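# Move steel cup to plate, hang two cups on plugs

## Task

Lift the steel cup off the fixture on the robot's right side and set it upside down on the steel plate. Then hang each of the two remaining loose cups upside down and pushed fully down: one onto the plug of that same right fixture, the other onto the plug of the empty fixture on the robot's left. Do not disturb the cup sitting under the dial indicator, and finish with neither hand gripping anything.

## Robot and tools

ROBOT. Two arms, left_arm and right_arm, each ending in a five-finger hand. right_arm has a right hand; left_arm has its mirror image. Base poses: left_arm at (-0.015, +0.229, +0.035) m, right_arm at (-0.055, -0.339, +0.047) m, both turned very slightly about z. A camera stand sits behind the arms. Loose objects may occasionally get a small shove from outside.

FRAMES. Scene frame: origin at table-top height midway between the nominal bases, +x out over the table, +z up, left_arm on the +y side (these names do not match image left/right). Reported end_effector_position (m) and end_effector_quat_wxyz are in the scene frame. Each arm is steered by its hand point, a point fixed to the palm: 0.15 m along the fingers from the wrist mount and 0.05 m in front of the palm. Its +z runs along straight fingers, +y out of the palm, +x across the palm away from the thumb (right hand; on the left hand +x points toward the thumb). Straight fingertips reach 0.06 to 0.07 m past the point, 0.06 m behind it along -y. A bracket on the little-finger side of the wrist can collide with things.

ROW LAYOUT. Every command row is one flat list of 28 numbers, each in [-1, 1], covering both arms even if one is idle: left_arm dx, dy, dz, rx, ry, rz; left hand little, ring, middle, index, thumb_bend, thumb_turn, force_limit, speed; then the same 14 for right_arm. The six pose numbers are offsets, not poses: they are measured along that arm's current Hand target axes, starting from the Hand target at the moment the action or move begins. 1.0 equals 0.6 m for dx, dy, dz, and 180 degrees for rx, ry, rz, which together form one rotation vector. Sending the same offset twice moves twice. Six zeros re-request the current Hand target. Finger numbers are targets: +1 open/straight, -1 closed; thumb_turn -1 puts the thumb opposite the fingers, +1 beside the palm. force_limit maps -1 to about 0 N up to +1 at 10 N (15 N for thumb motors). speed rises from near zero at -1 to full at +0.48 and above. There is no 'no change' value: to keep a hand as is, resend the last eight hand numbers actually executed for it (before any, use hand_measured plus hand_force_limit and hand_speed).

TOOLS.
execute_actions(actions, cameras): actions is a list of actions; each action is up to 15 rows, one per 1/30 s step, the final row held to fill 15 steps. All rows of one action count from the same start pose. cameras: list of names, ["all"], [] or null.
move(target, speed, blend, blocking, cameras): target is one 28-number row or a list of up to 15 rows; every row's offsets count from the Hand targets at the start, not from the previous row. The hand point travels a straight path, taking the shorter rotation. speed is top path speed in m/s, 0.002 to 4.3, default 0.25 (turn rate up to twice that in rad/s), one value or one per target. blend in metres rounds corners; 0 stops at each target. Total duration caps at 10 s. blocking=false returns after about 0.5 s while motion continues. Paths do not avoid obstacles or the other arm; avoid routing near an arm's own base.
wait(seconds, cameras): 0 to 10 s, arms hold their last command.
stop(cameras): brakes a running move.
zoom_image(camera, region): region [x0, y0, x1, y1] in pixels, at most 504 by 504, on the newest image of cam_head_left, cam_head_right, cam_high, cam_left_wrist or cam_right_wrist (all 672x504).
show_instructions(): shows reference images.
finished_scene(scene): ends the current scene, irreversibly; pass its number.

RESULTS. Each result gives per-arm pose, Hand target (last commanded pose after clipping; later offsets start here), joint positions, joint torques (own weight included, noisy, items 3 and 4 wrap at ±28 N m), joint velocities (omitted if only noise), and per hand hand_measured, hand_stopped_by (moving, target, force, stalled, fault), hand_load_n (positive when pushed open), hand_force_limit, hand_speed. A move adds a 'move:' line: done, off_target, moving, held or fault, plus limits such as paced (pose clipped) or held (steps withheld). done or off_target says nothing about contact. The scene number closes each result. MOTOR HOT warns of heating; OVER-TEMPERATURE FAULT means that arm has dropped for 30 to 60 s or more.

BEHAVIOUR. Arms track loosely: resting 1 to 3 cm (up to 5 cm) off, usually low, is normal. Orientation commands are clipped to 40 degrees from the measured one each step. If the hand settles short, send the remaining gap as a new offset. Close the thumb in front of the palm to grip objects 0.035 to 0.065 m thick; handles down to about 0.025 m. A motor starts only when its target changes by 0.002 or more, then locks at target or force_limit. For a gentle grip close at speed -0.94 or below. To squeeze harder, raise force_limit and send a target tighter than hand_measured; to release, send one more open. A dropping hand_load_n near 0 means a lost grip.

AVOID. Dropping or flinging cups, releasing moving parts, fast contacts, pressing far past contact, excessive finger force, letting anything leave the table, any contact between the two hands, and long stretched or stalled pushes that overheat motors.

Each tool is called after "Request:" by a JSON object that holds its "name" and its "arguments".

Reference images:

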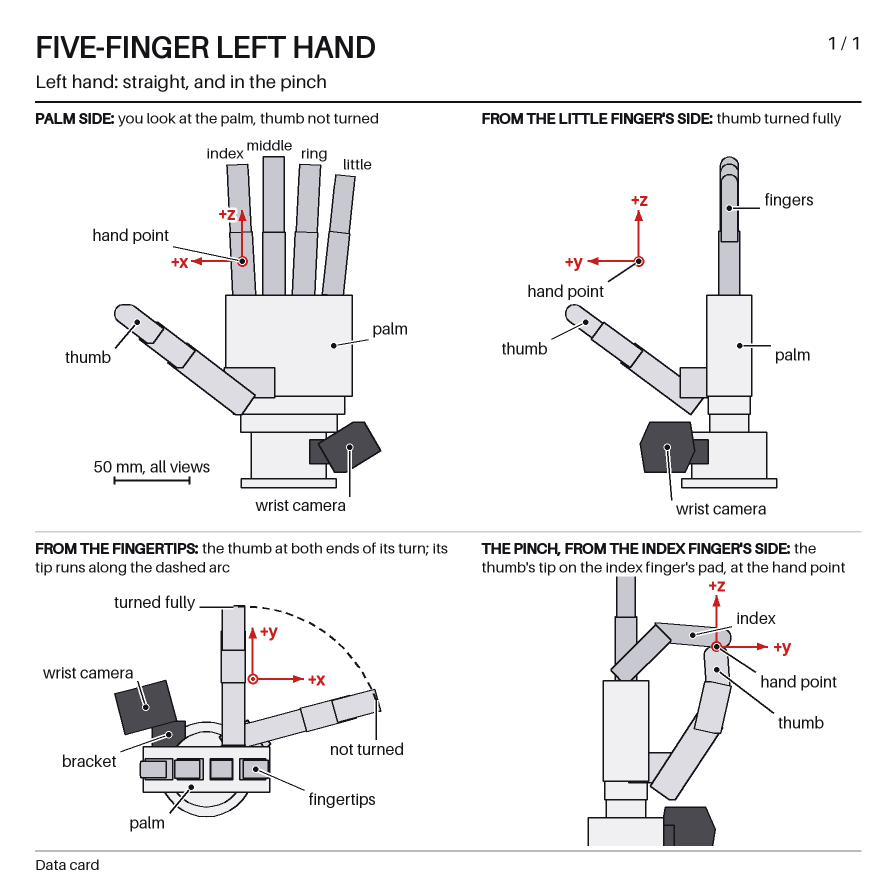

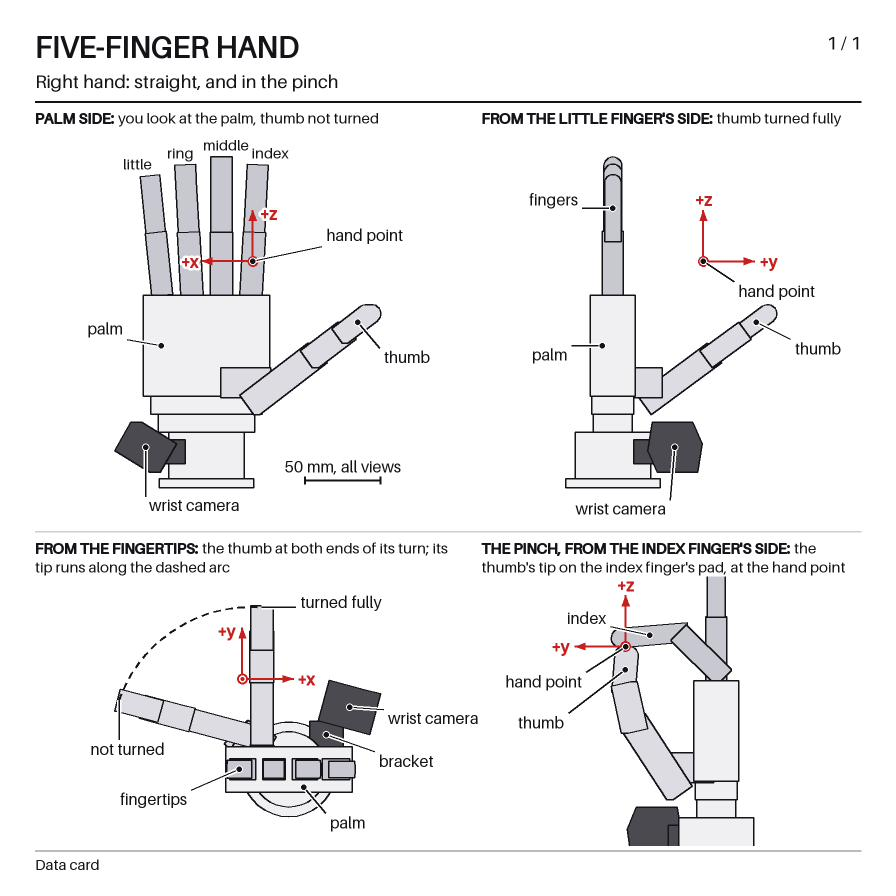

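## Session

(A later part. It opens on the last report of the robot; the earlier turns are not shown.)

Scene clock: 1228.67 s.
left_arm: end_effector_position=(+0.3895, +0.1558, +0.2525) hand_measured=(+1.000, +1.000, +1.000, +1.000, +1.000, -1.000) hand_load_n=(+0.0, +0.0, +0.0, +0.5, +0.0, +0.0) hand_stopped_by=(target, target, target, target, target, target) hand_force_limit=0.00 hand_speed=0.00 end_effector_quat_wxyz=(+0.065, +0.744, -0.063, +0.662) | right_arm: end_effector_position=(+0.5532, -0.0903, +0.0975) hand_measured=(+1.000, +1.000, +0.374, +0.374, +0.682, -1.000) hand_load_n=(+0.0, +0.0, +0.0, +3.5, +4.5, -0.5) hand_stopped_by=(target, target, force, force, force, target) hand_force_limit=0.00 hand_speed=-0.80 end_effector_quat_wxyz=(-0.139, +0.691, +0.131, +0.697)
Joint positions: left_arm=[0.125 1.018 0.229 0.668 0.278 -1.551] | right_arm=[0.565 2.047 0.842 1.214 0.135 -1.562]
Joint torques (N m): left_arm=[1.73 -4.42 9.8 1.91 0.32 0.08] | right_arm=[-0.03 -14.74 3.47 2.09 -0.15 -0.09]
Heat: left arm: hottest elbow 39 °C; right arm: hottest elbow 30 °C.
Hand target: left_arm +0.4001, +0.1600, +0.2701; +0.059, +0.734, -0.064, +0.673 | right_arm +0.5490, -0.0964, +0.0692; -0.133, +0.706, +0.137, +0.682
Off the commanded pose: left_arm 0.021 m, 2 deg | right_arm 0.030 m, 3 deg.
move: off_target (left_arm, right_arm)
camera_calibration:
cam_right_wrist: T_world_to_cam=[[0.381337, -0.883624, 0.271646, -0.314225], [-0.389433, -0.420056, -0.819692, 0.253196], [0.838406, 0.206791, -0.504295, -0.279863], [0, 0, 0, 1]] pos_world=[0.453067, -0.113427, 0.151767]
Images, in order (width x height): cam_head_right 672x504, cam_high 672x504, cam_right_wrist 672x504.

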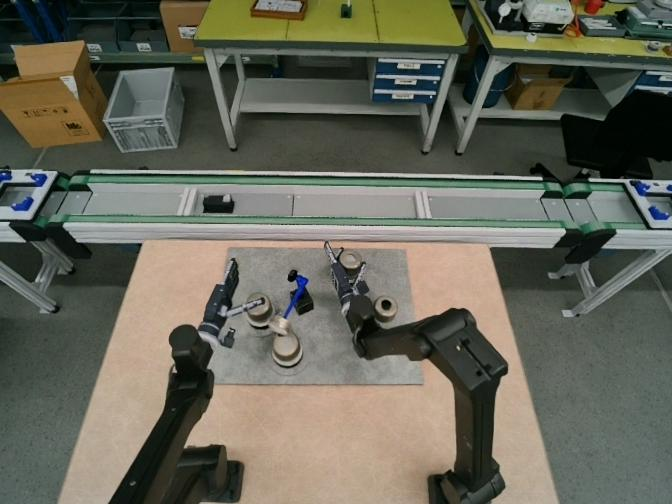

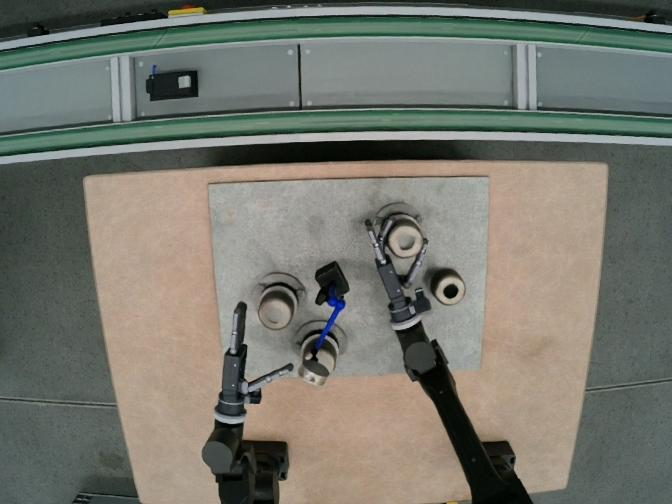

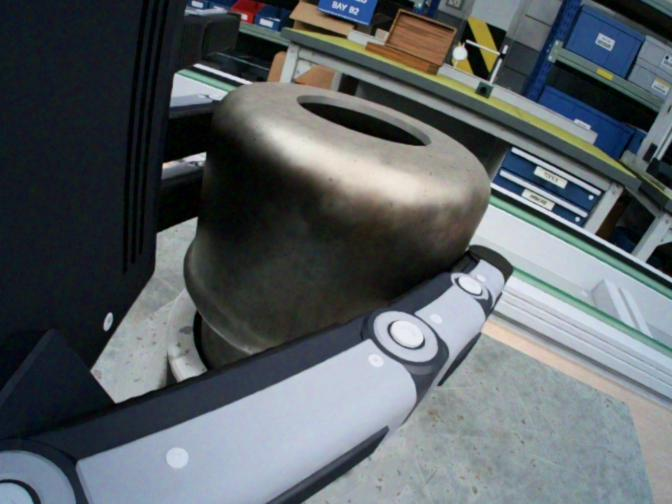

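Request:
{"name": "move", "arguments": {"target": [[0,0,0,0,0,0,1,1,1,1,1,-1,0,0,0.06,0.002,0,0.04,0,0,1,1,0,0,0.2,-1,0.0,-0.8],[0,0,0,0,0,0,1,1,1,1,1,-1,0,0,0.06,0.002,0,-0.04,0,0,1,1,0,0,0.2,-1,0.0,-0.8],[0,0,0,0,0,0,1,1,1,1,1,-1,0,0,0.0,0.002,0,0.04,0,0,1,1,0,0,0.2,-1,0.0,-0.8],[0,0,0,0,0,0,1,1,1,1,1,-1,0,0,-0.01,0.002,0,-0.04,0,0,1,1,0,0,0.2,-1,0.0,-0.8],[0,0,0,0,0,0,1,1,1,1,1,-1,0,0,-0.02,0.002,0,0,0,0,1,1,0,0,0.2,-1,0.0,-0.8]], "speed": 0.15, "cameras": ["cam_right_wrist","cam_head_right","cam_high"]}}

Request:
{"name": "zoom_image", "arguments": {"camera": "cam_high", "region": [350, 180, 480, 300]}}

Request:
{"name": "zoom_image", "arguments": {"camera": "cam_head_right", "region": [300, 210, 430, 330]}}

Scene clock: 1236.23 s.
left_arm: end_effector_position=(+0.3895, +0.1558, +0.2525) hand_measured=(+1.000, +1.000, +1.000, +1.000, +1.000, -1.000) hand_load_n=(+0.0, +0.0, +0.0, +0.0, +0.0, +0.0) hand_stopped_by=(target, target, target, target, target, target) hand_force_limit=0.00 hand_speed=0.00 end_effector_quat_wxyz=(+0.065, +0.744, -0.063, +0.662) | right_arm: end_effector_position=(+0.5550, -0.0913, +0.0878) hand_measured=(+1.000, +1.000, +0.374, +0.374, +0.682, -1.000) hand_load_n=(+0.0, +0.0, +0.0, +2.0, +3.0, +0.5) hand_stopped_by=(target, target, force, force, force, target) hand_force_limit=0.00 hand_speed=-0.80 end_effector_quat_wxyz=(-0.140, +0.688, +0.131, +0.700)
Joint positions: left_arm=[0.125 1.018 0.229 0.668 0.278 -1.551] | right_arm=[0.561 2.084 0.85 1.254 0.13 -1.566]
Joint torques (N m): left_arm=[1.2 -3.6 9.32 1.96 0.3 0.11] | right_arm=[0.15 -15.27 3.08 1.76 -0.08 -0.04]
Heat: left arm: hottest elbow 39 °C; right arm: hottest elbow 30 °C.
Hand target: left_arm +0.4001, +0.1600, +0.2701; +0.059, +0.734, -0.064, +0.673 | right_arm +0.5490, -0.0978, +0.0573; -0.133, +0.706, +0.137, +0.682
Off the commanded pose: left_arm 0.021 m, 2 deg | right_arm 0.032 m, 3 deg.
move: off_target (left_arm, right_arm)
camera_calibration:
cam_right_wrist: T_world_to_cam=[[0.379073, -0.883788, 0.274266, -0.312086], [-0.38061, -0.419065, -0.82433, 0.241045], [0.843469, 0.208092, -0.495235, -0.289664], [0, 0, 0, 1]] pos_world=[0.45437, -0.114528, 0.140843]
Images, in order (width x height): cam_head_right 672x504, cam_high 672x504, cam_right_wrist 672x504.

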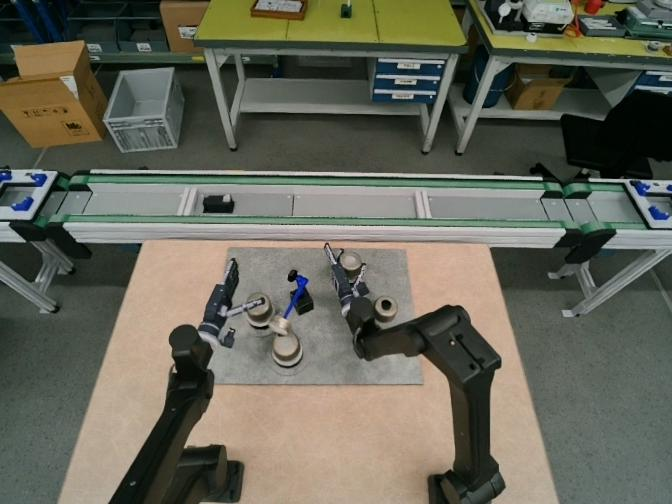

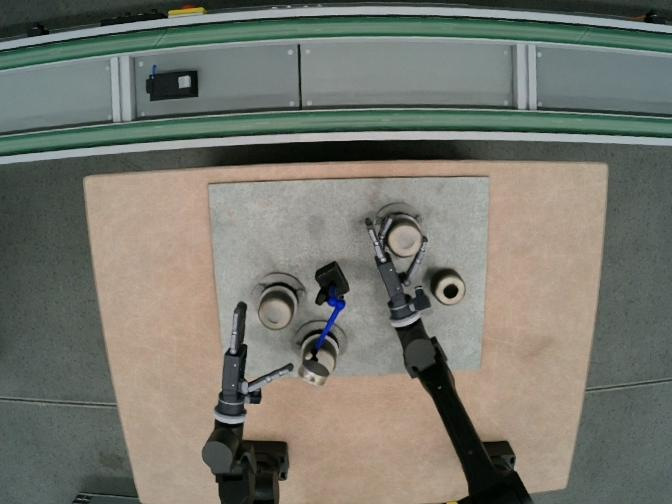

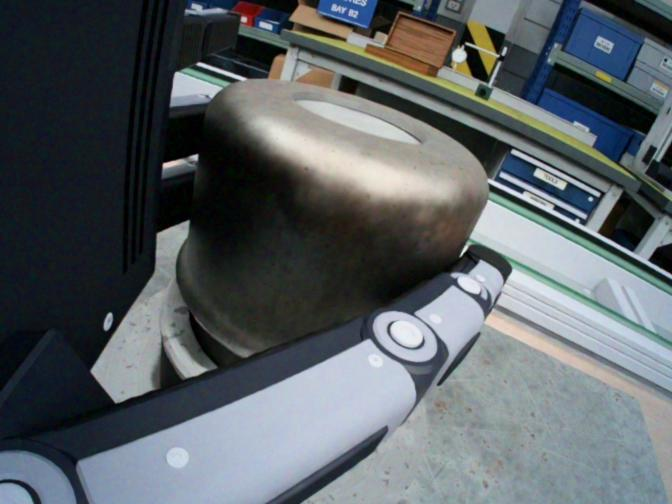

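Scaled by 3.877 from the camera's 672x504 image, which has a finer 960x720 frame.

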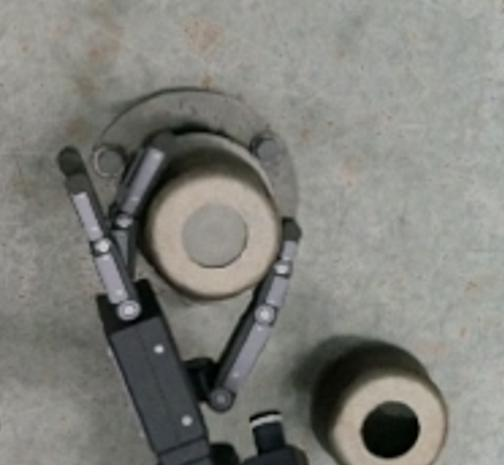

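Scaled by 3.877 from the camera's 672x504 image, which has a finer 960x720 frame.

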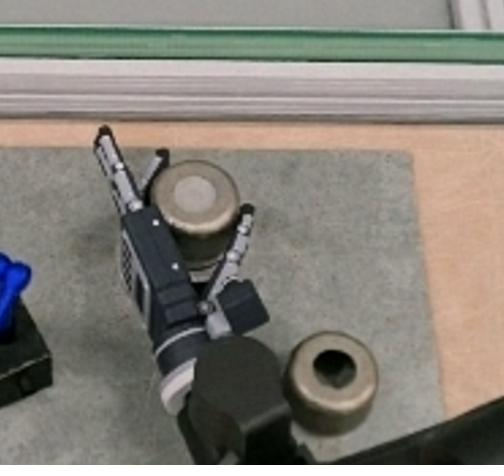

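Request:
{"name": "move", "arguments": {"target": [0,0,0,0,0,0,1,1,1,1,1,-1,0,0,0.035,0.005,0,0,0,0,1,1,1,1,1,-1,0.0,-0.8], "speed": 0.1}}

Request:
{"name": "move", "arguments": {"target": [0,0,0,0,0,0,1,1,1,1,1,-1,0,0,0.2,0,0,0,0,0,1,1,1,1,1,-1,0.0,-0.8], "speed": 0.12, "cameras": ["cam_high"]}}

Request:
{"name": "zoom_image", "arguments": {"camera": "cam_high", "region": [240, 180, 480, 400]}}

Scene clock: 1241.20 s.
left_arm: end_effector_position=(+0.3895, +0.1558, +0.2525) hand_measured=(+1.000, +1.000, +1.000, +1.000, +1.000, -1.000) hand_load_n=(+0.0, +0.0, +0.0, +0.0, +0.0, +0.0) hand_stopped_by=(target, target, target, target, target, target) hand_force_limit=0.00 hand_speed=0.00 end_effector_quat_wxyz=(+0.065, +0.744, -0.063, +0.662) | right_arm: end_effector_position=(+0.5500, -0.0940, +0.0742) hand_measured=(+1.000, +1.000, +1.000, +1.000, +1.000, -1.000) hand_load_n=(+0.0, +0.0, +0.0, +0.0, +0.0, +0.0) hand_stopped_by=(target, target, target, target, target, target) hand_force_limit=0.00 hand_speed=-0.80 end_effector_quat_wxyz=(-0.136, +0.703, +0.139, +0.684)
Joint positions: left_arm=[0.125 1.018 0.229 0.668 0.278 -1.551] | right_arm=[0.559 2.082 0.837 1.217 0.123 -1.566]
Joint torques (N m): left_arm=[1.55 -3.43 9.63 1.85 0.31 0.04] | right_arm=[-0.38 -20.13 3.37 1.35 -0.06 -0.04]
Heat: left arm: hottest elbow 39 °C; right arm: hottest elbow 29 °C.
Hand target: left_arm +0.4001, +0.1600, +0.2701; +0.059, +0.734, -0.064, +0.673 | right_arm +0.5509, -0.1002, +0.0784; -0.133, +0.706, +0.137, +0.682
Off the commanded pose: left_arm 0.021 m, 2 deg | right_arm 0.008 m, 1 deg.
move: off_target (left_arm)

Scene clock: 1242.73 s.
left_arm: end_effector_position=(+0.3895, +0.1558, +0.2525) hand_measured=(+1.000, +1.000, +1.000, +1.000, +1.000, -1.000) hand_load_n=(+0.0, +0.0, +0.0, +0.0, +0.0, -0.5) hand_stopped_by=(target, target, target, target, target, target) hand_force_limit=0.00 hand_speed=0.00 end_effector_quat_wxyz=(+0.065, +0.744, -0.063, +0.662) | right_arm: end_effector_position=(+0.5480, -0.0958, +0.1918) hand_measured=(+1.000, +1.000, +1.000, +1.000, +1.000, -1.000) hand_load_n=(+0.0, +0.0, +0.0, +0.0, +0.0, +0.5) hand_stopped_by=(target, target, target, target, target, target) hand_force_limit=0.00 hand_speed=-0.80 end_effector_quat_wxyz=(-0.135, +0.707, +0.140, +0.680)
Joint positions: left_arm=[0.125 1.018 0.229 0.668 0.278 -1.551] | right_arm=[0.558 1.751 0.826 0.887 0.122 -1.566]
Joint torques (N m): left_arm=[1.9 -4.31 9.63 1.74 0.29 0.12] | right_arm=[-0.32 -17.08 7.24 1.39 -0.06 -0.04]
Heat: left arm: hottest elbow 39 °C; right arm: hottest elbow 29 °C.
Hand target: left_arm +0.4001, +0.1600, +0.2701; +0.059, +0.734, -0.064, +0.673 | right_arm +0.5547, -0.0989, +0.1983; -0.133, +0.706, +0.137, +0.682
Off the commanded pose: left_arm 0.021 m, 2 deg | right_arm 0.010 m, 0 deg.
move: off_target (left_arm)
Images, in order (width x height): cam_high 672x504.

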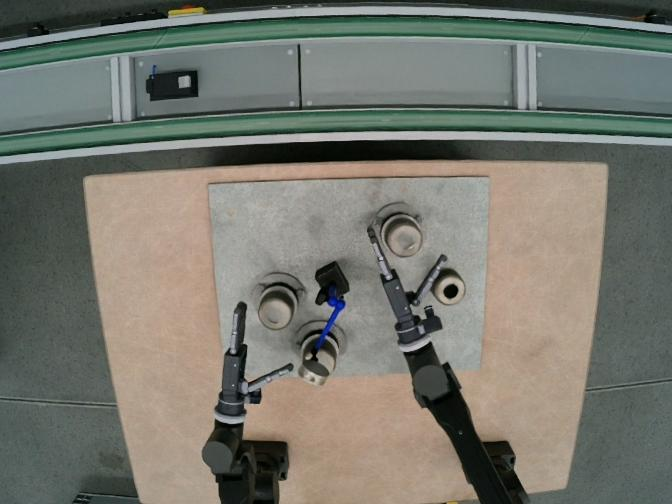

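Scaled by 2.100 from the camera's 672x504 image, which has a finer 960x720 frame.

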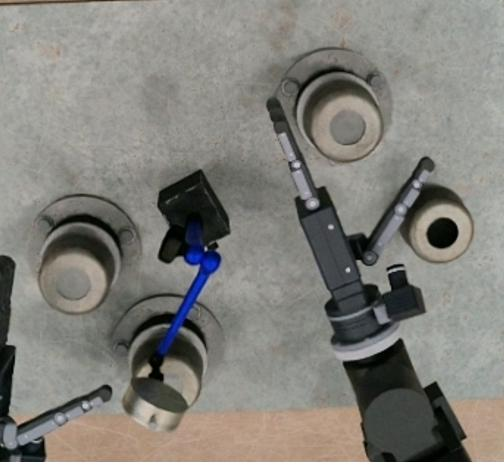

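Request:
{"name": "finished_scene", "arguments": {"scene": 1}}

The scene is finished: the task was done.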